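# Press the magnet-marked post's gauge pin fully home

## Task

Find which of the checking fixture's four posts has the yellow magnet on it. Press that post's gauge pin fully in and keep it bottomed for one second; it may spring back out afterwards. The other three pins must stay untouched, and the magnet must not be moved.

## Robot and tools

Robot: two UR20-style arms, left_arm and right_arm. Each carries a Robotiq 2F-85 two-finger gripper and a wrist camera (cam_left_wrist, cam_right_wrist, both 896x504 pixels). A camera block sticks out about 10 cm toward the gripper's +x side and turns with it.

Frames. Scene frame: origin at table-top height, halfway between the arms' nominal bases; +z up, +x out across the table, left_arm on the +y side. Calibrated bases in the scene frame: left_arm at (+0.060, +0.928, 0) m, right_arm at (-0.064, -0.817, 0) m, each turned only about a degree or two about z. Positions, quaternions (wxyz) and velocities in results are in each arm's own base frame. Commanded offsets are along the axes of that arm's current Hand target, which are the gripper's own axes: fingers point along +z and close along y. end_effector_position is the point between the pads when closed; closed fingertips reach about 19 mm past it.

The 18-number row (used by execute_actions and move). Every number lies in [-1, 1]. Order: left dx, dy, dz, rx, ry, rz, left gripper position, force_limit, speed; then the same nine for the right arm. Both arms are always present. dx..rz are an offset from the arm's Hand target as it stood when the action or move began, not an absolute pose and not chained row to row. Scale: 1.0 = 0.6 m for dx, dy, dz and 180 degrees for rx, ry, rz, which form a single rotation vector. All six at 0 means stay at (or re-request) the Hand target. Gripper numbers are absolute settings: position +1 = fully open (85 mm), about -0.8 = pads touching, -1 = close until blocked; force_limit from -1 (soft) to +1 (hard); speed from -1 (about 20 mm/s) through 0 (85) to +1 (150). A 0 is a real command, so to leave a gripper alone resend its previous three numbers.

Tools.
- execute_actions(actions, cameras): actions is a list of actions; each action is a table of up to 15 rows, one row per 1/30 s step, and if shorter its final row is held to fill 15 steps (0.5 s). An empty list only reports state and images. cameras chooses images: omitted/null/["all"] for all, [] for none.
- move(target, speed, blend, stop_force, zero, blocking, cameras): straight-line path toward one row, or a list of up to 15 rows, every row an offset from the same starting Hand targets. speed in m/s, 0.002 to 4.2 (default 0.25; rotation limited to twice that in rad/s), one value or one per target. blend in m rounds corners of a list. stop_force in N, 6 to 120, shared by both arms: an arm's path ends when its wrist sensor feels that much push opposing its motion; it then backs off slightly but keeps some press. zero (only with stop_force, default true) re-zeros moving arms first. blocking=false returns early and cannot be combined with stop_force. Do not rely on stop_force while the gripper rotates, and omit it when pulling away from a contact.
- wait(seconds 0 to 10): holds last commands.
- stop(): brakes a running move.
- zoom_image(camera, region [x0, y0, x1, y1] in pixels, at most 504x504): closer look at a wrist camera's latest image.
- zero_wrist_force(arm): tares that arm's force/torque sensor.
- read_manual(section): licence text only.
- finished_scene(scene 1 to 3): ends the scene, irreversible.

Results. Per arm: Hand target (your last commanded pose after clipping; next offsets count from it), end_effector_position (m), quaternion, velocities (omitted when joints read within noise), joint positions and torques, Wrist force and Wrist torque in the gripper's axes (a push on a surface reads as force from the surface into the arm) plus a line with the peak since the last report. Gripper: position_measured in counts (3 open, ~78 = 60 mm, ~130 = 40 mm, ~180 = 20 mm, ~230 pads together), object_status (0 moving, 1 blocked while opening, 2 blocked while closing, 3 reached target), Tool commands. A move adds a move: line: done, off_target, moving, held or fault, and limits=paced (pose clipped) or limits=held (steps withheld). done says nothing about contact.

Behaviour to expect. Each step the commanded orientation is clipped to within 32 degrees of the actual one; motion lags commands by about 0.2 s; a gripper may settle short of its Hand target, and a repeated command or extra offset closes the gap. Printed poses can be a few centimetres off. Joint speed limits: 2.09 rad/s (shoulder pan/lift), 2.62 (elbow), 3.67 (wrists).

Avoid. An outside force near 150 N (plus or minus 25) on an arm, or joint contact torque at its limit (wrist joints 98.4 N m), freezes that arm for 10 s. Arms are stiff, so commanding even slightly beyond a firm contact can trigger this; approach slowly with a small stop_force, and press then retract within the same reply. Do not knock the magnet, the other pins or anything off the table. Keep the arms from hitting or squeezing each other; the clearance check is not a guarantee. Route paths away from an arm's own base. Long stretched-out holds or pushing at an unreachable pose heat motors: MOTOR HOT appears at 70 °C and 85 °C brakes the arm for 30 s or more. Thinking time lets the simulation run on.

A sensible approach: locate the magnet-marked post in the camera images, close the gripper to form a blunt tip, line the tip up with that pin's axis, advance slowly under stop_force until it bottoms, wait about one second, then back off without stop_force.

Each tool is called after ">>>" as name(argument=value, ...), one argument or row to a line, values as JSON.

## Session

>>> execute_actions(
  actions=[],
)

Scene clock: 0.00 s.
left_arm: end_effector_position=(+1.6020, +0.5513, +0.3701) position_measured=3 object_status=3 end_effector_quat_wxyz=(-0.049, +0.940, +0.190, +0.279) | right_arm: end_effector_position=(+0.4481, +0.4679, +0.3319) position_measured=3 object_status=3 end_effector_quat_wxyz=(-0.272, +0.502, +0.649, +0.503)
Joint positions: left_arm=[0.193 -0.686 0.985 -2.439 -1.472 -3.319] | right_arm=[4.007 -1.969 -2.772 1.193 2.076 2.519]
Joint velocities: within noise
Joint torques (N m): no reading
Motor temperatures (°C): left_arm=[24 35 26 39 34 34] | right_arm=[28 36 36 37 34 38]
Wrist force (N): no reading
Wrist torque (N m): no reading
Wrist force, peak (N): no reading
Hand target: left_arm +1.6020, +0.5513, +0.3701; -0.049, +0.940, +0.190, +0.279 | right_arm +0.4481, +0.4679, +0.3319; -0.272, +0.502, +0.649, +0.503
Tool commands: left_gripper/position=+1.0 left_gripper/force_limit=+1.0 left_gripper/speed=+1.0 right_gripper/position=+1.0 right_gripper/force_limit=+1.0 right_gripper/speed=+1.0
camera_calibration:
cam_left_wrist: T_world_to_cam=[[0.280319, -0.958405, -0.0536817, 0.116011], [-0.933413, -0.259108, -0.248199, 1.75322], [0.223966, 0.119682, -0.967221, 0.0591923], [0, 0, 0, 1]] pos_world=[1.5907, 0.558373, 0.498626]
cam_right_wrist: T_world_to_cam=[[0.956613, -0.13676, 0.257272, -0.433465], [0.120637, -0.61784, -0.776995, 0.502422], [0.265214, 0.774319, -0.574535, -0.162484], [0, 0, 0, 1]] pos_world=[0.39714, 0.37695, 0.408545]

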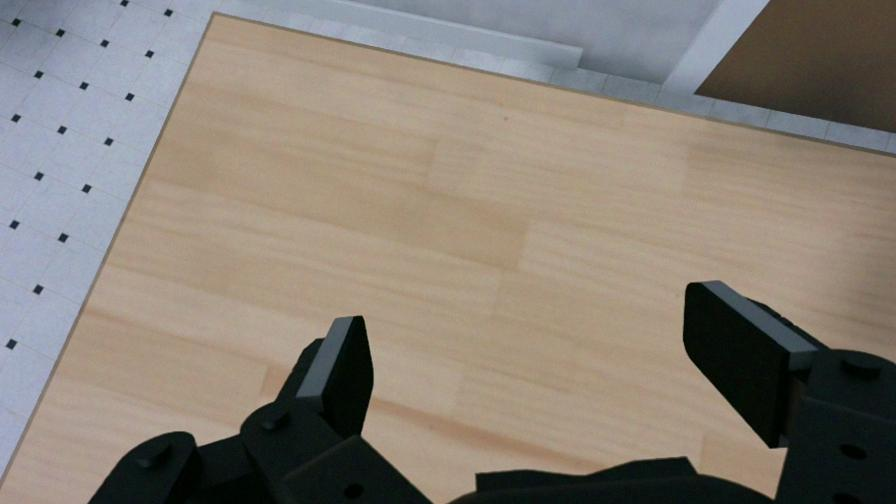

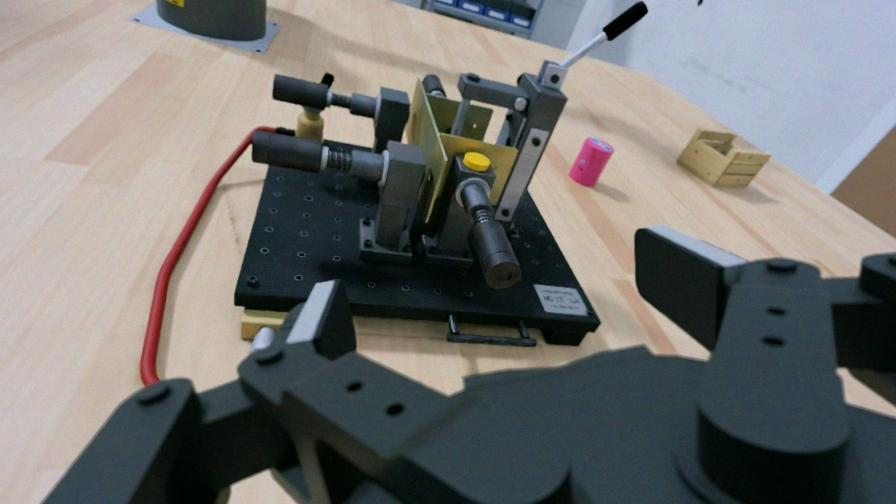

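>>> move(
  target=[0,0,0,0,0,0,1,1,1,-0.245,0.0845,0.158,0.027,0.121,0.122,-1,-1,0],
  cameras=["cam_right_wrist"],
)

Scene clock: 2.33 s.
left_arm: end_effector_position=(+1.6020, +0.5513, +0.3701) position_measured=3 object_status=3 end_effector_quat_wxyz=(-0.049, +0.940, +0.190, +0.279) | right_arm: end_effector_position=(+0.5046, +0.4821, +0.2601) position_measured=232 object_status=3 end_effector_quat_wxyz=(-0.387, +0.508, +0.583, +0.502)
Joint positions: left_arm=[0.193 -0.686 0.985 -2.439 -1.472 -3.319] | right_arm=[3.853 -2.285 -2.623 1.488 2.351 2.745]
Joint velocities: within noise
Joint torques (N m): left_arm=[-4.37 -278.89 -106.74 -11.72 1.46 -0.44] | right_arm=[22.58 159.06 -24.13 2.24 -3.27 -7.52]
Motor temperatures (°C): left_arm=[24 35 26 39 34 34] | right_arm=[28 36 36 37 34 38]
Wrist force (N): left_arm=[0.3 0.0 -0.3] | right_arm=[-0.3 -0.1 -0.9]
Wrist torque (N m): left_arm=[0.01 -0.03 0.00] | right_arm=[-0.28 0.17 -0.32]
Wrist force, peak (N): left_arm=[0.7 -0.5 -0.3] | right_arm=[-14.2 5.9 5.2]
Hand target: left_arm +1.6020, +0.5513, +0.3701; -0.049, +0.940, +0.190, +0.279 | right_arm +0.5046, +0.4821, +0.2601; -0.387, +0.508, +0.583, +0.502 (not the last commanded pose)
Off the commanded pose: left_arm 0.000 m, 0 deg | right_arm 0.090 m, 16 deg.
move: held (right_arm; a check stopped the path); limits=held
pose unreachable (right arm): on one or more control steps of this call, first in action 0 (counted from 0), this arm could not follow its commanded pose, so it was not sent that pose on those steps. It may still have moved: this result reports where it is.
cause: moving toward the commanded pose would bring two parts of the arm too close to each other (its gripper and another part of the arm, with joints 4 (wrist 1) to 6 (wrist 3) between them).
camera_calibration:
cam_right_wrist: T_world_to_cam=[[0.991457, -0.121927, 0.0463299, -0.436927], [-0.0159566, -0.465916, -0.884685, 0.472254], [0.129453, 0.876388, -0.463881, -0.239219], [0, 0, 0, 1]] pos_world=[0.471697, 0.376406, 0.327069]
Images, in order (width x height): cam_right_wrist 896x504.

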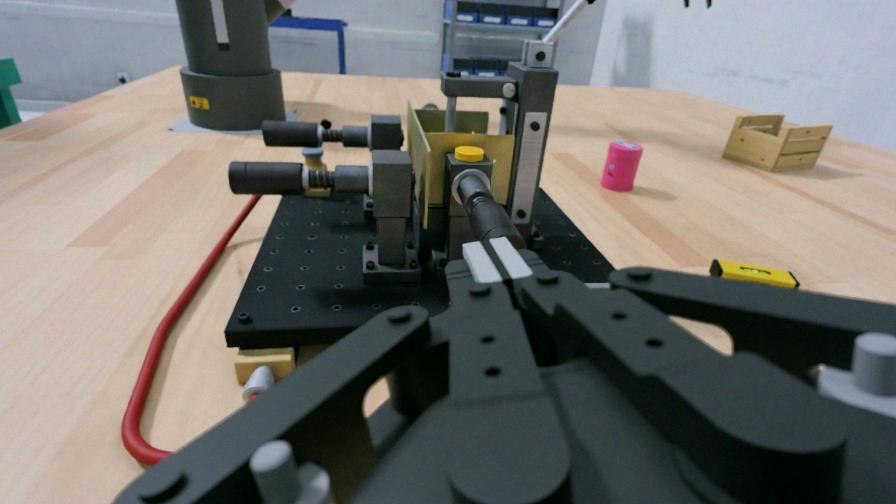

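>>> move(
  target=[0,0,0,0,0,0,1,1,1,-0.120,0.053,0.2525,0.0128,0.0645,0.0605,-1,-1,0],
  cameras=["cam_right_wrist"],
)

Scene clock: 3.83 s.
left_arm: end_effector_position=(+1.6020, +0.5513, +0.3701) position_measured=3 object_status=3 end_effector_quat_wxyz=(-0.049, +0.940, +0.190, +0.279) | right_arm: end_effector_position=(+0.5141, +0.5071, +0.2423) position_measured=232 object_status=3 end_effector_quat_wxyz=(-0.409, +0.507, +0.570, +0.502)
Joint positions: left_arm=[0.193 -0.686 0.985 -2.439 -1.472 -3.319] | right_arm=[3.868 -2.34 -2.574 1.54 2.359 2.815]
Joint velocities: within noise
Joint torques (N m): left_arm=[0 -276.83 -106.16 -11.37 1.31 -0.26] | right_arm=[-19.42 173.88 -21.62 0.09 -3.45 -5.64]
Motor temperatures (°C): left_arm=[24 35 26 39 34 34] | right_arm=[28 36 36 37 34 38]
Wrist force (N): left_arm=[0.2 0.0 -0.3] | right_arm=[-0.9 -1.1 -0.3]
Wrist torque (N m): left_arm=[0.00 -0.02 0.00] | right_arm=[-0.33 0.37 -0.36]
Wrist force, peak (N): left_arm=[0.6 0.1 -0.1] | right_arm=[-13.3 4.3 13.4]
Hand target: left_arm +1.6020, +0.5513, +0.3701; -0.049, +0.940, +0.190, +0.279 | right_arm +0.5141, +0.5070, +0.2424; -0.409, +0.507, +0.570, +0.502 (not the last commanded pose)
Off the commanded pose: left_arm 0.000 m, 0 deg | right_arm 0.139 m, 13 deg.
move: held (right_arm; a check stopped the path); limits=held
pose unreachable (right arm): on one or more control steps of this call, first in action 0 (counted from 0), this arm could not follow its commanded pose, so it was not sent that pose on those steps. It may still have moved: this result reports where it is.
cause: moving toward the commanded pose would bring two parts of the arm too close to each other (its gripper and another part of the arm, with joints 4 (wrist 1) to 6 (wrist 3) between them).
camera_calibration:
cam_right_wrist: T_world_to_cam=[[0.993558, -0.113111, 0.00696907, -0.438463], [-0.0431428, -0.434395, -0.899689, 0.470013], [0.104792, 0.893592, -0.436477, -0.273259], [0, 0, 0, 1]] pos_world=[0.484551, 0.398758, 0.30665]
Images, in order (width x height): cam_right_wrist 896x504.

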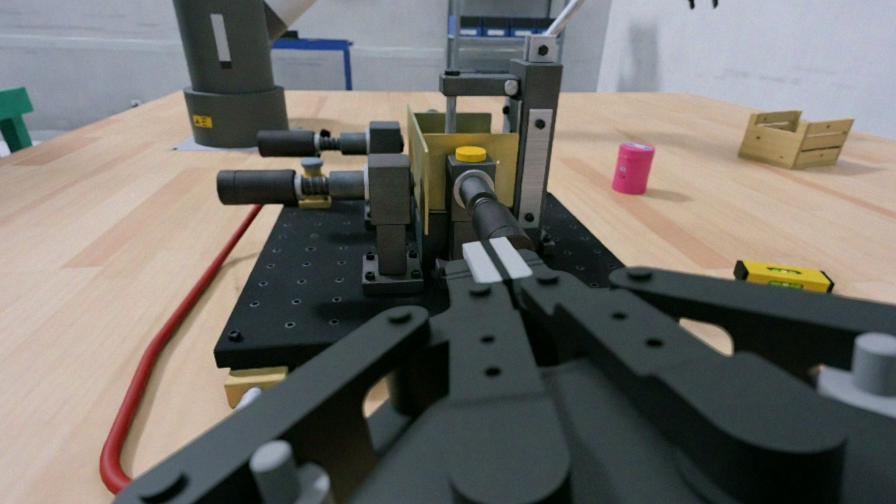

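>>> move(
  target=[0,0,0,0,0,0,1,1,1,-0.095,0.0488,0.2167,0,0,0,-1,-1,0],
  cameras=["cam_right_wrist"],
)

Scene clock: 5.33 s.
left_arm: end_effector_position=(+1.6020, +0.5513, +0.3701) position_measured=3 object_status=3 end_effector_quat_wxyz=(-0.049, +0.940, +0.190, +0.279) | right_arm: end_effector_position=(+0.5572, +0.6250, +0.1704) position_measured=232 object_status=3 end_effector_quat_wxyz=(-0.409, +0.507, +0.570, +0.502)
Joint positions: left_arm=[0.193 -0.686 0.985 -2.439 -1.472 -3.319] | right_arm=[3.969 -2.445 -2.421 1.512 2.26 2.845]
Joint velocities: within noise
Joint torques (N m): left_arm=[1.66 -283.87 -108.21 -10.62 2.3 -0.45] | right_arm=[24.25 138.17 19.52 0.95 -3.69 5.34]
Motor temperatures (°C): left_arm=[24 35 26 39 34 34] | right_arm=[28 36 36 37 34 38]
Wrist force (N): left_arm=[0.5 0.2 0.1] | right_arm=[-0.2 -1.2 -0.5]
Wrist torque (N m): left_arm=[0.05 -0.07 0.00] | right_arm=[-0.28 0.31 -0.25]
Wrist force, peak (N): left_arm=[0.7 -0.2 -0.3] | right_arm=[0.5 -1.6 -3.6]
Hand target: left_arm +1.6020, +0.5513, +0.3701; -0.049, +0.940, +0.190, +0.279 | right_arm +0.5573, +0.6252, +0.1703; -0.409, +0.507, +0.570, +0.502
Off the commanded pose: left_arm 0.000 m, 0 deg | right_arm 0.000 m, 0 deg.
move: done
camera_calibration:
cam_right_wrist: T_world_to_cam=[[0.993551, -0.113159, 0.00711854, -0.467456], [-0.0430442, -0.434526, -0.89963, 0.458402], [0.104895, 0.893522, -0.436595, -0.414502], [0, 0, 0, 1]] pos_world=[0.527652, 0.516658, 0.23475]
Images, in order (width x height): cam_right_wrist 896x504.

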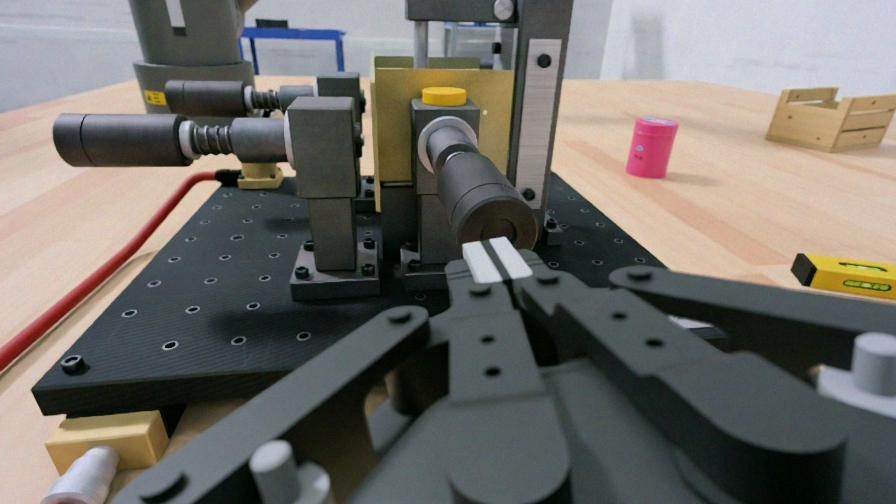

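>>> move(
  target=[
    [0,0,0,0,0,0,1,1,1,0.001,0.013,0.051,0,0,0,-1,-1,0],
    [0,0,0,0,0,0,1,1,1,0.026,0.0043,0.190,0,0,0,-1,-1,0],
  ],
  speed=[0.08,0.025],
  stop_force=60,
  cameras=["cam_right_wrist"],
)

>>> wait(
  seconds=0.9,
  cameras=[],
)

Scene clock: 7.77 s.
left_arm: end_effector_position=(+1.6020, +0.5513, +0.3701) position_measured=3 object_status=3 end_effector_quat_wxyz=(-0.049, +0.940, +0.190, +0.279) | right_arm: end_effector_position=(+0.5641, +0.6794, +0.1676) position_measured=232 object_status=3 end_effector_quat_wxyz=(-0.409, +0.506, +0.570, +0.502)
Joint positions: left_arm=[0.193 -0.686 0.985 -2.439 -1.472 -3.319] | right_arm=[4.019 -2.442 -2.37 1.468 2.213 2.858]
Joint velocities: within noise
Joint torques (N m): left_arm=[4.55 -280.58 -108.14 -11.01 3.7 1.01] | right_arm=[9.5 164.37 4.56 6.33 0 -1.05]
Motor temperatures (°C): left_arm=[24 35 26 39 34 34] | right_arm=[28 36 36 37 34 38]
Wrist force (N): left_arm=[0.2 -0.1 -0.1] | right_arm=[-1.4 -0.5 -11.6]
Wrist torque (N m): left_arm=[-0.02 -0.02 0.00] | right_arm=[-0.16 0.32 -0.17]
Wrist force, peak (N): left_arm=[0.4 0.5 -0.3] | right_arm=[-24.4 2.6 -146.6]
Hand target: left_arm +1.6020, +0.5513, +0.3701; -0.049, +0.940, +0.190, +0.279 | right_arm +0.5641, +0.6794, +0.1676; -0.409, +0.506, +0.570, +0.502 (not the last commanded pose)
Tool commands: left_gripper/position=+1.0 left_gripper/force_limit=+1.0 left_gripper/speed=+1.0 right_gripper/position=-1.0 right_gripper/force_limit=-1.0 right_gripper/speed=+0.003922
Off the commanded pose: left_arm 0.000 m, 0 deg | right_arm 0.061 m, 0 deg.
FORCE FAULT: contact force on the right arm reached its limit, and that arm stopped. The contact can be on any part of that arm, not only on its tool. That arm's remaining commands of this call were not run. That arm is still stopped at the end of this call. That arm stays stopped for about 10 more seconds. Until then a move that you send moves the other arm only, and its call returns only when the move has ended. Once the stop has ended, the next robot result says so. If the stop ends while you think or write, that arm runs what you send next, counted from a new Hand target: where the arm stands when the stop ends. While its stop runs, that arm takes no new command, but its gripper still runs the gripper command that each later call begins with. Until it ends, the stop uses up actions while you think or wait. An arm that is not stopped still takes commands.
move: fault (right_arm); path passed 1 of 2 targets
camera_calibration:
cam_right_wrist: T_world_to_cam=[[0.993722, -0.11163, 0.00740291, -0.469277], [-0.0420606, -0.434099, -0.899883, 0.47898], [0.103667, 0.893922, -0.436069, -0.464718], [0, 0, 0, 1]] pos_world=[0.534653, 0.570961, 0.231851]
Images, in order (width x height): cam_right_wrist 896x504.

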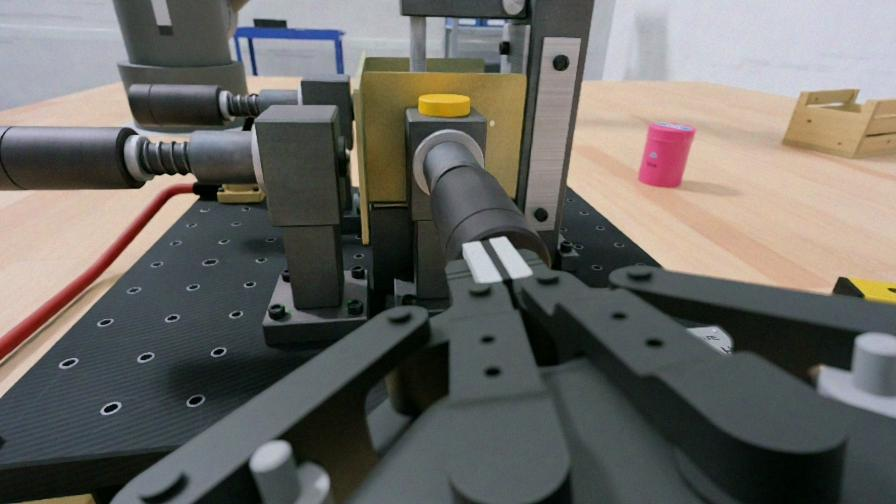

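not run: an earlier result of this reply reported a stop or a fault. Calls in your next reply go to the robot.

>>> zoom_image(
  camera="cam_right_wrist",
  region=[380, 80, 580, 300],
)

>>> wait(
  seconds=10,
  cameras=["cam_right_wrist"],
)

Scaled by 2.291 from the camera's 896x504 image, which has a finer 1280x720 frame.

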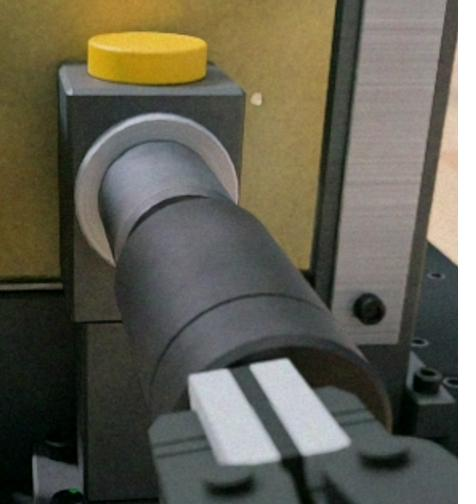

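Scene clock: 18.03 s.
left_arm: end_effector_position=(+1.6020, +0.5513, +0.3701) position_measured=3 object_status=3 end_effector_quat_wxyz=(-0.049, +0.940, +0.190, +0.279) | right_arm: end_effector_position=(+0.5641, +0.6794, +0.1676) position_measured=232 object_status=3 end_effector_quat_wxyz=(-0.409, +0.506, +0.570, +0.502)
Joint positions: left_arm=[0.193 -0.686 0.985 -2.439 -1.472 -3.319] | right_arm=[4.019 -2.442 -2.37 1.468 2.213 2.858]
Joint velocities: within noise
Joint torques (N m): left_arm=[11.85 -286.25 -116.01 -11.2 5.58 2.09] | right_arm=[6.6 163.59 6 6.09 0.23 -0.02]
Motor temperatures (°C): left_arm=[24 35 26 39 34 34] | right_arm=[28 35 36 37 34 38]
Wrist force (N): left_arm=[0.2 -0.3 -0.1] | right_arm=[-0.5 -0.5 -11.0]
Wrist torque (N m): left_arm=[-0.05 -0.02 -0.01] | right_arm=[-0.15 0.15 -0.18]
Wrist force, peak (N): left_arm=[0.7 -0.3 -0.3] | right_arm=[-1.0 -0.6 -11.1]
Hand target: left_arm +1.6020, +0.5513, +0.3701; -0.049, +0.940, +0.190, +0.279 | right_arm +0.5641, +0.6794, +0.1676; -0.409, +0.506, +0.570, +0.502 (not the last commanded pose)
Tool commands: left_gripper/position=+1.0 left_gripper/force_limit=+1.0 left_gripper/speed=+1.0 right_gripper/position=-1.0 right_gripper/force_limit=-1.0 right_gripper/speed=+0.003922
Off the commanded pose: left_arm 0.000 m, 0 deg | right_arm 0.061 m, 0 deg.
FORCE FAULT, CONTINUED: the right arm's stop, for the force fault that an earlier result reported, is over. The rest of the stop counts as 19 of the actions that you can send in this scene. During its stop the right arm's controller moved it back a little. That arm's target is now where it stood when the stop ended, not its last command. That arm accepts commands again.
wait: 10.00 s; at rest from the start
camera_calibration:
cam_right_wrist: T_world_to_cam=[[0.993722, -0.11163, 0.00740291, -0.469277], [-0.0420606, -0.434099, -0.899883, 0.47898], [0.103667, 0.893922, -0.436069, -0.464718], [0, 0, 0, 1]] pos_world=[0.534653, 0.570961, 0.231851]
Images, in order (width x height): cam_right_wrist 896x504.

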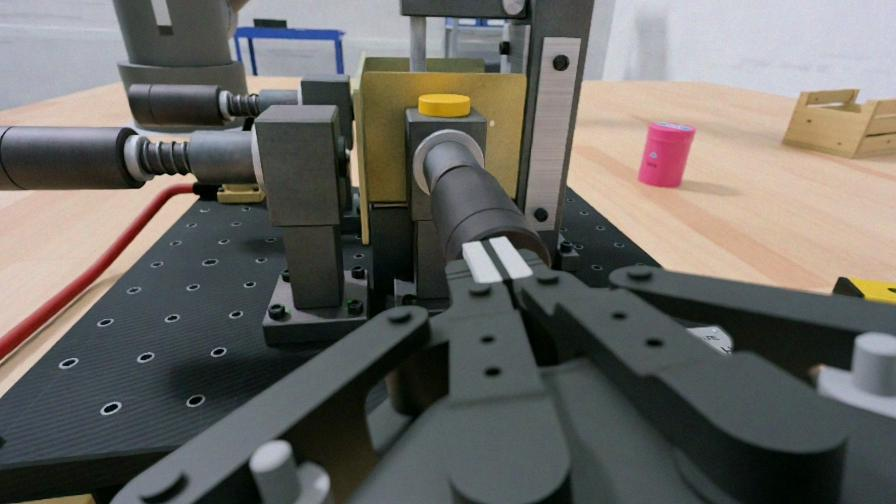

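>>> move(
  target=[0,0,0,0,0,0,1,1,1,0.0025,0,0.0133,0,0,0,-1,-1,0],
  speed=0.004,
  stop_force=30,
  cameras=["cam_right_wrist"],
)

>>> wait(
  seconds=1.3,
  cameras=[],
)

Scene clock: 19.37 s.
left_arm: end_effector_position=(+1.6020, +0.5513, +0.3701) position_measured=3 object_status=3 end_effector_quat_wxyz=(-0.049, +0.940, +0.190, +0.279) | right_arm: end_effector_position=(+0.5641, +0.6812, +0.1676) position_measured=232 object_status=3 end_effector_quat_wxyz=(-0.409, +0.506, +0.570, +0.502)
Joint positions: left_arm=[0.193 -0.686 0.985 -2.439 -1.472 -3.319] | right_arm=[4.021 -2.442 -2.369 1.466 2.211 2.859]
Joint velocities: within noise
Joint torques (N m): left_arm=[8.36 -289.18 -118.08 -10.44 5.17 2.39] | right_arm=[9.44 174.73 16.24 3.57 4.43 1.84]
Motor temperatures (°C): left_arm=[24 35 26 39 34 34] | right_arm=[28 35 36 37 34 38]
Wrist force (N): left_arm=[0.2 -0.1 -0.2] | right_arm=[-7.6 -5.6 -55.8]
Wrist torque (N m): left_arm=[-0.01 -0.03 -0.01] | right_arm=[0.04 0.37 -0.22]
Wrist force, peak (N): left_arm=[0.6 -0.3 0.1] | right_arm=[-8.6 -3.9 -58.9]
Hand target: left_arm +1.6020, +0.5513, +0.3701; -0.049, +0.940, +0.190, +0.279 | right_arm +0.5641, +0.6811, +0.1676; -0.409, +0.506, +0.570, +0.502 (not the last commanded pose)
Off the commanded pose: left_arm 0.000 m, 0 deg | right_arm 0.006 m, 0 deg.
move: contact (right_arm)
camera_calibration:
cam_right_wrist: T_world_to_cam=[[0.993718, -0.111674, 0.00731439, -0.469027], [-0.0421588, -0.434086, -0.899884, 0.479807], [0.103669, 0.893923, -0.436067, -0.466329], [0, 0, 0, 1]] pos_world=[0.534652, 0.572761, 0.231851]
Images, in order (width x height): cam_right_wrist 896x504.

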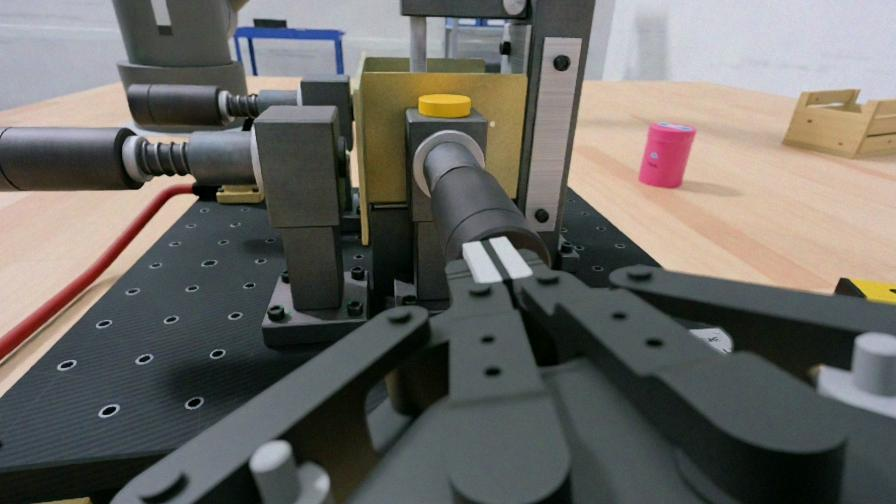

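Scene clock: 20.67 s.
left_arm: end_effector_position=(+1.6020, +0.5513, +0.3701) position_measured=3 object_status=3 end_effector_quat_wxyz=(-0.049, +0.940, +0.190, +0.279) | right_arm: end_effector_position=(+0.5641, +0.6811, +0.1676) position_measured=232 object_status=3 end_effector_quat_wxyz=(-0.409, +0.506, +0.570, +0.502)
Joint positions: left_arm=[0.193 -0.686 0.985 -2.439 -1.472 -3.319] | right_arm=[4.021 -2.442 -2.369 1.466 2.211 2.859]
Joint velocities: within noise
Joint torques (N m): left_arm=[10.78 -284.87 -122.38 -10.67 5.18 2.48] | right_arm=[7.33 160.44 10.96 4.67 5.16 -5.76]
Motor temperatures (°C): left_arm=[24 35 26 39 34 34] | right_arm=[28 35 36 37 34 38]
Wrist force (N): left_arm=[0.6 -0.1 -0.5] | right_arm=[-5.8 -4.3 -46.2]
Wrist torque (N m): left_arm=[-0.01 -0.08 0.00] | right_arm=[0.03 0.31 -0.21]
Wrist force, peak (N): left_arm=[0.6 -0.1 -0.5] | right_arm=[-7.7 -5.5 -55.3]
Hand target: left_arm +1.6020, +0.5513, +0.3701; -0.049, +0.940, +0.190, +0.279 | right_arm +0.5641, +0.6811, +0.1676; -0.409, +0.506, +0.570, +0.502 (not the last commanded pose)
Tool commands: left_gripper/position=+1.0 left_gripper/force_limit=+1.0 left_gripper/speed=+1.0 right_gripper/position=-1.0 right_gripper/force_limit=-1.0 right_gripper/speed=+0.0
Off the commanded pose: left_arm 0.000 m, 0 deg | right_arm 0.006 m, 0 deg.
wait: 1.30 s; at rest by 0.17 s
No camera images: "cameras" was empty.

>>> finished_scene(
  scene=2,
)

The scene is finished: the task was done.


## Next scene

The same job, from a new start.

>>> execute_actions(
  actions=[],
)

Scene clock: 0.00 s.
left_arm: end_effector_position=(+0.3071, -0.4220, +0.1602) position_measured=3 object_status=3 end_effector_quat_wxyz=(+0.066, +0.956, -0.074, +0.275) | right_arm: end_effector_position=(+0.4900, -0.3027, +0.2369) position_measured=3 object_status=3 end_effector_quat_wxyz=(+0.548, -0.467, -0.511, -0.471)
Joint positions: left_arm=[-1.763 -1.739 2.857 -2.766 -1.003 1.555] | right_arm=[2.511 -2.074 -2.06 -2.212 2.389 -0.015]
Joint velocities: within noise
Joint torques (N m): no reading
Motor temperatures (°C): left_arm=[24 35 26 38 34 33] | right_arm=[28 35 35 36 33 38]
Wrist force (N): no reading
Wrist torque (N m): no reading
Wrist force, peak (N): no reading
Hand target: left_arm +0.3071, -0.4220, +0.1602; +0.066, +0.956, -0.074, +0.275 | right_arm +0.4900, -0.3027, +0.2369; +0.548, -0.467, -0.511, -0.471
Tool commands: left_gripper/position=+1.0 left_gripper/force_limit=+1.0 left_gripper/speed=+1.0 right_gripper/position=+1.0 right_gripper/force_limit=+1.0 right_gripper/speed=+1.0
camera_calibration:
cam_left_wrist: T_world_to_cam=[[-0.285835, -0.958093, 0.0188626, -0.30276], [-0.929607, 0.27245, -0.248197, 0.463413], [0.232657, -0.0884782, -0.968526, 0.172428], [0, 0, 0, 1]] pos_world=[0.304136, -0.401073, 0.28773]
cam_right_wrist: T_world_to_cam=[[0.978979, 0.0562001, -0.196068, -0.399553], [-0.174505, -0.266853, -0.947807, 0.238768], [-0.105588, 0.962097, -0.251436, 0.530477], [0, 0, 0, 1]] pos_world=[0.488832, -0.424199, 0.281347]

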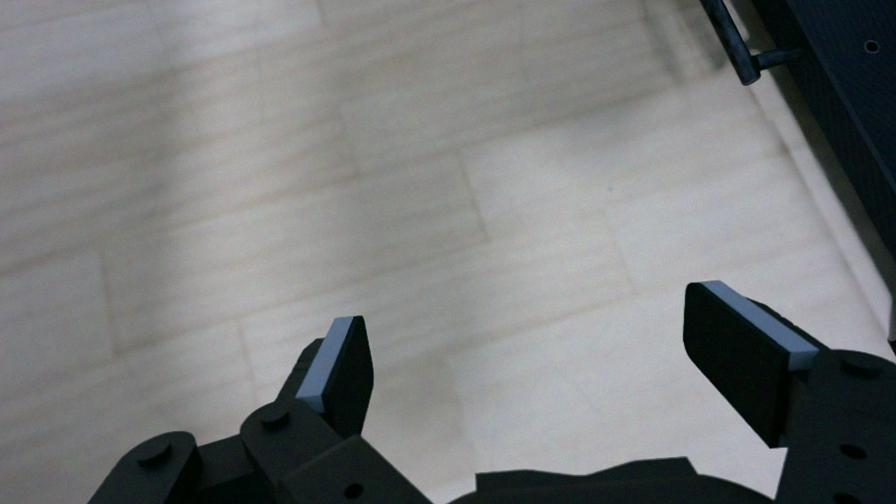

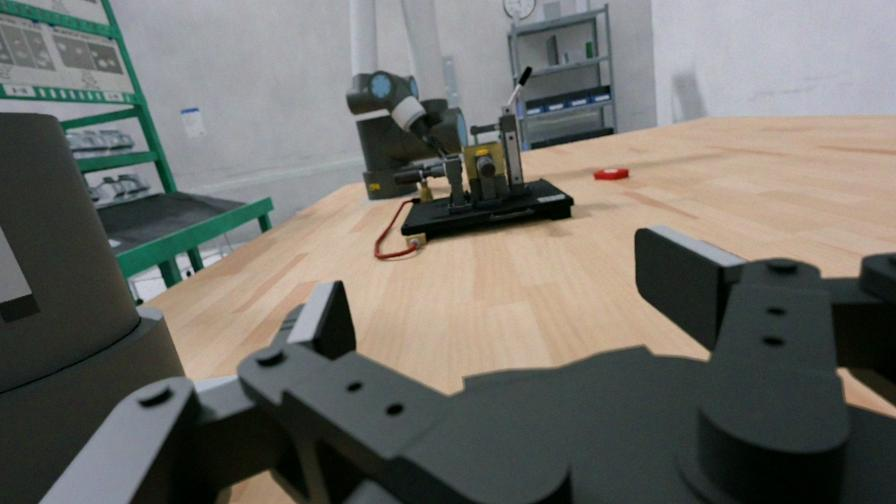

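>>> zoom_image(
  camera="cam_right_wrist",
  region=[370, 60, 590, 260],
)

Scaled by 2.291 from the camera's 896x504 image, which has a finer 1280x720 frame.

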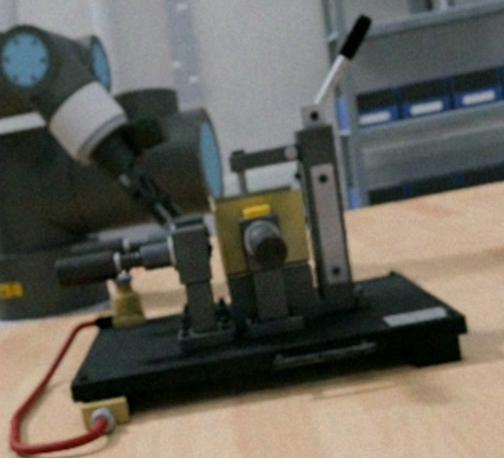

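>>> move(
  target=[0,0,0,0,0,0,1,1,1,-0.0625,0.1,0.745,-0.0446,-0.032,0,-1,-1,0],
  speed=0.35,
  cameras=["cam_right_wrist"],
)

Scene clock: 3.60 s.
left_arm: end_effector_position=(+0.3071, -0.4220, +0.1602) position_measured=3 object_status=3 end_effector_quat_wxyz=(+0.066, +0.956, -0.074, +0.275) | right_arm: end_effector_position=(+0.4944, +0.1492, +0.2167) position_measured=232 object_status=3 end_effector_quat_wxyz=(+0.505, -0.509, -0.489, -0.496)
Joint positions: left_arm=[-1.763 -1.739 2.857 -2.766 -1.003 1.555] | right_arm=[3.169 -1.853 -2.529 -1.845 3.18 0.087]
Joint velocities: within noise
Joint torques (N m): left_arm=[2.89 -11.21 -56.43 -8.89 3.6 -0.39] | right_arm=[21.57 61.62 46.6 -2.62 5.2 -6.54]
Motor temperatures (°C): left_arm=[24 35 26 38 34 33] | right_arm=[28 35 35 36 33 38]
Wrist force (N): left_arm=[0.1 -0.2 -0.2] | right_arm=[-0.5 -0.1 1.5]
Wrist torque (N m): left_arm=[-0.03 -0.02 0.00] | right_arm=[0.06 -0.01 -0.09]
Wrist force, peak (N): left_arm=[-0.1 -0.5 -0.3] | right_arm=[-0.5 -0.1 4.9]
Hand target: left_arm +0.3071, -0.4220, +0.1602; +0.066, +0.956, -0.074, +0.275 | right_arm +0.4944, +0.1494, +0.2167; +0.487, -0.527, -0.503, -0.481
Off the commanded pose: left_arm 0.000 m, 0 deg | right_arm 0.000 m, 4 deg.
move: off_target (right_arm)
camera_calibration:
cam_right_wrist: T_world_to_cam=[[0.97786, -0.0802369, -0.193266, -0.412924], [-0.208194, -0.279953, -0.937167, 0.35738], [0.02109, 0.956655, -0.29046, 0.0378055], [0, 0, 0, 1]] pos_world=[0.477389, 0.030751, 0.266101]
Images, in order (width x height): cam_right_wrist 896x504.

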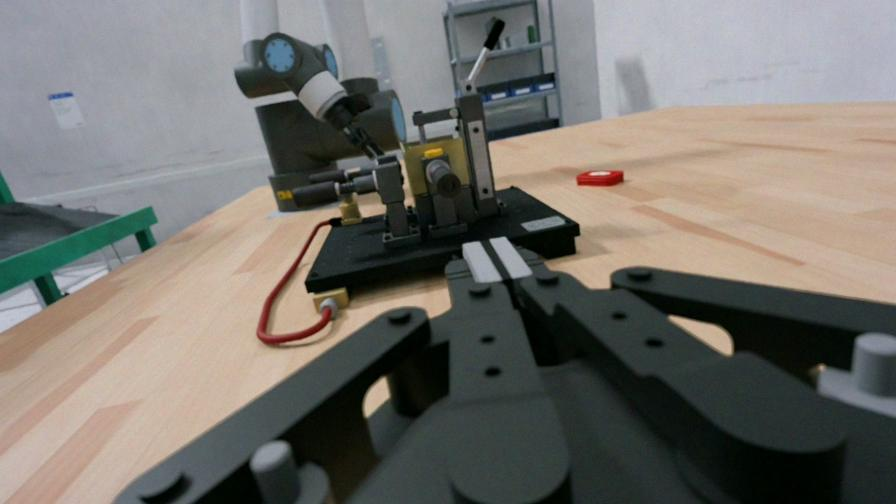

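>>> move(
  target=[0,0,0,0,0,0,1,1,1,0,0.0233,0.702,0.005,-0.0184,-0.01,-1,-1,0],
  speed=0.3,
  cameras=["cam_right_wrist"],
)

Scene clock: 6.33 s.
left_arm: end_effector_position=(+0.3071, -0.4220, +0.1602) position_measured=3 object_status=3 end_effector_quat_wxyz=(+0.066, +0.956, -0.074, +0.275) | right_arm: end_effector_position=(+0.5152, +0.5693, +0.1902) position_measured=232 object_status=3 end_effector_quat_wxyz=(-0.469, +0.529, +0.529, +0.469)
Joint positions: left_arm=[-1.763 -1.739 2.857 -2.766 -1.003 1.555] | right_arm=[3.932 -1.885 -2.419 -2.147 3.939 -0.119]
Joint velocities: within noise
Joint torques (N m): left_arm=[7.35 -9.8 -59.25 -8.18 3.46 -0.6] | right_arm=[15.29 83.51 54.66 -1.63 5 -7.18]
Motor temperatures (°C): left_arm=[24 35 26 38 34 33] | right_arm=[28 35 35 36 33 38]
Wrist force (N): left_arm=[0.1 0.1 0.3] | right_arm=[0.5 -0.5 0.8]
Wrist torque (N m): left_arm=[0.02 -0.02 0.00] | right_arm=[0.20 -0.11 -0.09]
Wrist force, peak (N): left_arm=[0.4 0.1 -0.4] | right_arm=[1.1 -0.1 4.6]
Hand target: left_arm +0.3071, -0.4220, +0.1602; +0.066, +0.956, -0.074, +0.275 | right_arm +0.5152, +0.5695, +0.1902; -0.469, +0.529, +0.529, +0.469
Off the commanded pose: left_arm 0.000 m, 0 deg | right_arm 0.000 m, 0 deg.
move: done
camera_calibration:
cam_right_wrist: T_world_to_cam=[[0.984193, -0.0890981, -0.153053, -0.41055], [-0.17597, -0.394594, -0.901848, 0.496297], [0.0199592, 0.914526, -0.404035, -0.326072], [0, 0, 0, 1]] pos_world=[0.497902, 0.457458, 0.253005]
Images, in order (width x height): cam_right_wrist 896x504.

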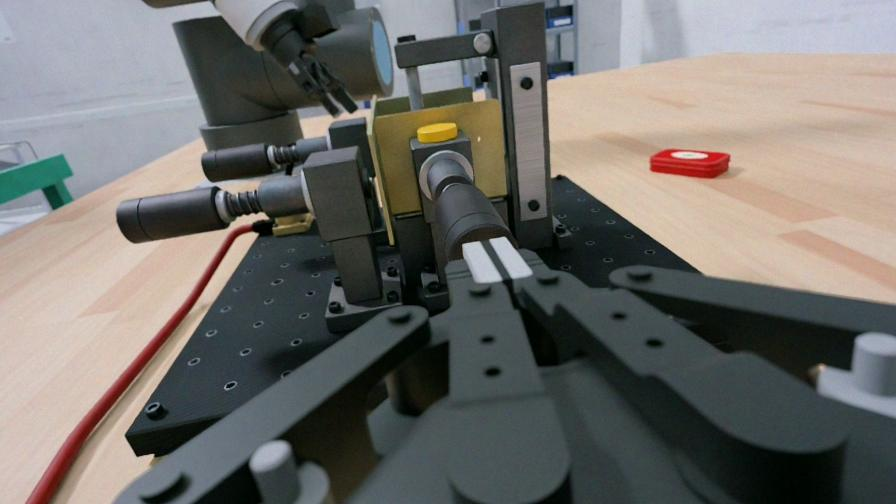

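>>> move(
  target=[
    [0,0,0,0,0,0,1,1,1,-0.0275,0.0067,0.1057,0,0,0,-1,-1,0],
    [0,0,0,0,0,0,1,1,1,-0.0125,0.0008,0.2297,0,0,0,-1,-1,0],
  ],
  speed=[0.08,0.011],
  stop_force=40,
  cameras=["cam_right_wrist"],
)

>>> wait(
  seconds=1.3,
  cameras=[],
)

Scene clock: 10.70 s.
left_arm: end_effector_position=(+0.3071, -0.4220, +0.1602) position_measured=3 object_status=3 end_effector_quat_wxyz=(+0.066, +0.956, -0.074, +0.275) | right_arm: end_effector_position=(+0.5183, +0.6499, +0.1662) position_measured=232 object_status=3 end_effector_quat_wxyz=(-0.469, +0.529, +0.529, +0.469)
Joint positions: left_arm=[-1.763 -1.739 2.857 -2.766 -1.003 1.555] | right_arm=[4.026 -1.949 -2.371 -2.117 4.032 -0.099]
Joint velocities: within noise
Joint torques (N m): left_arm=[10.88 -5.98 -64.68 -7.24 3.7 -1.64] | right_arm=[0.44 133.8 47.8 10.34 -5.7 -6.23]
Motor temperatures (°C): left_arm=[24 35 26 38 34 33] | right_arm=[28 35 35 36 33 38]
Wrist force (N): left_arm=[0.1 -0.1 0.0] | right_arm=[2.9 3.1 -33.5]
Wrist torque (N m): left_arm=[-0.02 -0.02 0.00] | right_arm=[0.11 -0.15 0.01]
Wrist force, peak (N): left_arm=[0.0 -0.2 -0.4] | right_arm=[12.0 6.3 -83.4]
Hand target: left_arm +0.3071, -0.4220, +0.1602; +0.066, +0.956, -0.074, +0.275 | right_arm +0.5183, +0.6498, +0.1662; -0.469, +0.529, +0.529, +0.469 (not the last commanded pose)
Off the commanded pose: left_arm 0.000 m, 0 deg | right_arm 0.056 m, 0 deg.
move: contact (right_arm); path passed 1 of 2 targets
camera_calibration:
cam_right_wrist: T_world_to_cam=[[0.984194, -0.0891075, -0.15304, -0.410175], [-0.175963, -0.394676, -0.901813, 0.507143], [0.0199573, 0.914489, -0.404118, -0.409463], [0, 0, 0, 1]] pos_world=[0.501102, 0.538057, 0.229104]
Images, in order (width x height): cam_right_wrist 896x504.

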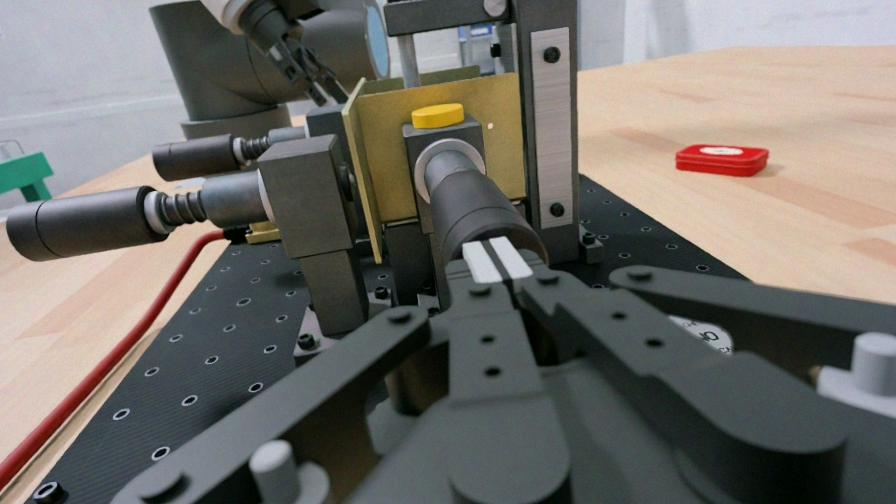

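Scene clock: 12.00 s.
left_arm: end_effector_position=(+0.3071, -0.4220, +0.1602) position_measured=3 object_status=3 end_effector_quat_wxyz=(+0.066, +0.956, -0.074, +0.275) | right_arm: end_effector_position=(+0.5183, +0.6498, +0.1662) position_measured=232 object_status=3 end_effector_quat_wxyz=(-0.469, +0.529, +0.529, +0.469)
Joint positions: left_arm=[-1.763 -1.739 2.857 -2.766 -1.003 1.555] | right_arm=[4.026 -1.949 -2.371 -2.117 4.032 -0.099]
Joint velocities: within noise
Joint torques (N m): left_arm=[11.41 -7.01 -63.95 -7.25 4.44 -1.11] | right_arm=[0.28 131.3 47.72 8.02 -5.12 -7.49]
Motor temperatures (°C): left_arm=[24 35 26 38 34 33] | right_arm=[28 35 35 36 33 38]
Wrist force (N): left_arm=[0.1 -0.1 -0.2] | right_arm=[1.6 3.1 -31.1]
Wrist torque (N m): left_arm=[-0.02 -0.01 0.00] | right_arm=[0.15 -0.16 0.00]
Wrist force, peak (N): left_arm=[0.5 0.1 -0.3] | right_arm=[2.6 3.1 -33.2]
Hand target: left_arm +0.3071, -0.4220, +0.1602; +0.066, +0.956, -0.074, +0.275 | right_arm +0.5183, +0.6498, +0.1662; -0.469, +0.529, +0.529, +0.469 (not the last commanded pose)
Tool commands: left_gripper/position=+1.0 left_gripper/force_limit=+1.0 left_gripper/speed=+1.0 right_gripper/position=-1.0 right_gripper/force_limit=-1.0 right_gripper/speed=+0.0
Off the commanded pose: left_arm 0.000 m, 0 deg | right_arm 0.056 m, 0 deg.
wait: 1.30 s; at rest by 0.17 s
No camera images: "cameras" was empty.

>>> zoom_image(
  camera="cam_right_wrist",
  region=[380, 90, 580, 290],
)

Scaled by 2.520 from the camera's 896x504 image, which has a finer 1280x720 frame.

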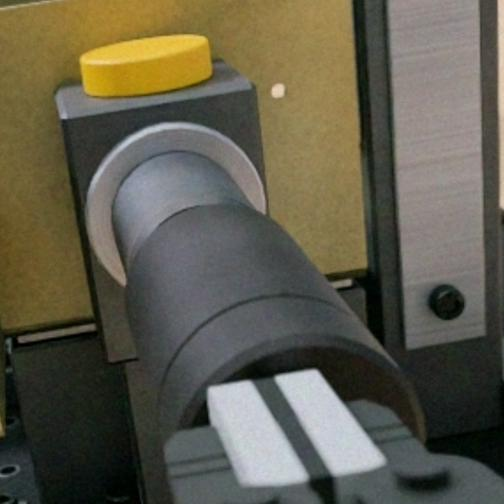

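>>> move(
  target=[0,0,0,0,0,0,1,1,1,0.001,0,0.01,0,0,0,-1,-1,0],
  speed=0.004,
  stop_force=25,
  cameras=[],
)

>>> wait(
  seconds=1.2,
  cameras=[],
)

Scene clock: 13.17 s.
left_arm: end_effector_position=(+0.3071, -0.4220, +0.1602) position_measured=3 object_status=3 end_effector_quat_wxyz=(+0.066, +0.956, -0.074, +0.275) | right_arm: end_effector_position=(+0.5183, +0.6500, +0.1662) position_measured=232 object_status=3 end_effector_quat_wxyz=(-0.469, +0.529, +0.529, +0.469)
Joint positions: left_arm=[-1.763 -1.739 2.857 -2.766 -1.003 1.555] | right_arm=[4.026 -1.95 -2.371 -2.117 4.032 -0.099]
Joint velocities: within noise
Joint torques (N m): left_arm=[15.42 -8.49 -68.59 -7.4 3.67 -1.42] | right_arm=[20.9 114.21 70.26 10.13 -5.91 -2.35]
Motor temperatures (°C): left_arm=[24 35 26 38 34 33] | right_arm=[28 35 35 36 33 38]
Wrist force (N): left_arm=[0.2 -0.2 -0.2] | right_arm=[4.5 5.0 -65.9]
Wrist torque (N m): left_arm=[-0.04 -0.02 0.01] | right_arm=[0.15 0.09 0.03]
Wrist force, peak (N): left_arm=[0.2 -0.1 -0.5] | right_arm=[4.9 5.0 -68.8]
Hand target: left_arm +0.3071, -0.4220, +0.1602; +0.066, +0.956, -0.074, +0.275 | right_arm +0.5183, +0.6500, +0.1662; -0.469, +0.529, +0.529, +0.469 (not the last commanded pose)
Off the commanded pose: left_arm 0.000 m, 0 deg | right_arm 0.006 m, 0 deg.
move: contact (right_arm)
No camera images: "cameras" was empty.

Scene clock: 14.37 s.
left_arm: end_effector_position=(+0.3071, -0.4220, +0.1602) position_measured=3 object_status=3 end_effector_quat_wxyz=(+0.066, +0.956, -0.074, +0.275) | right_arm: end_effector_position=(+0.5183, +0.6500, +0.1662) position_measured=232 object_status=3 end_effector_quat_wxyz=(-0.469, +0.529, +0.529, +0.469)
Joint positions: left_arm=[-1.763 -1.739 2.857 -2.766 -1.003 1.555] | right_arm=[4.026 -1.95 -2.371 -2.117 4.032 -0.099]
Joint velocities: within noise
Joint torques (N m): left_arm=[16.49 -8.19 -67.5 -8.03 4 -0.62] | right_arm=[16.55 118.14 60.44 13.42 -7.02 -2.46]
Motor temperatures (°C): left_arm=[24 35 26 38 34 33] | right_arm=[28 35 35 36 33 38]
Wrist force (N): left_arm=[-0.2 0.0 -0.2] | right_arm=[4.3 6.5 -58.2]
Wrist torque (N m): left_arm=[0.01 0.04 0.00] | right_arm=[0.13 0.07 0.04]
Wrist force, peak (N): left_arm=[0.4 -0.1 0.0] | right_arm=[3.8 5.3 -65.3]
Hand target: left_arm +0.3071, -0.4220, +0.1602; +0.066, +0.956, -0.074, +0.275 | right_arm +0.5183, +0.6500, +0.1662; -0.469, +0.529, +0.529, +0.469 (not the last commanded pose)
Tool commands: left_gripper/position=+1.0 left_gripper/force_limit=+1.0 left_gripper/speed=+1.0 right_gripper/position=-1.0 right_gripper/force_limit=-1.0 right_gripper/speed=+0.0
Off the commanded pose: left_arm 0.000 m, 0 deg | right_arm 0.006 m, 0 deg.
wait: 1.20 s; at rest by 0.17 s
No camera images: "cameras" was empty.

Hard stop.

>>> finished_scene(
  scene=3,
)

The scene is finished: the task was done.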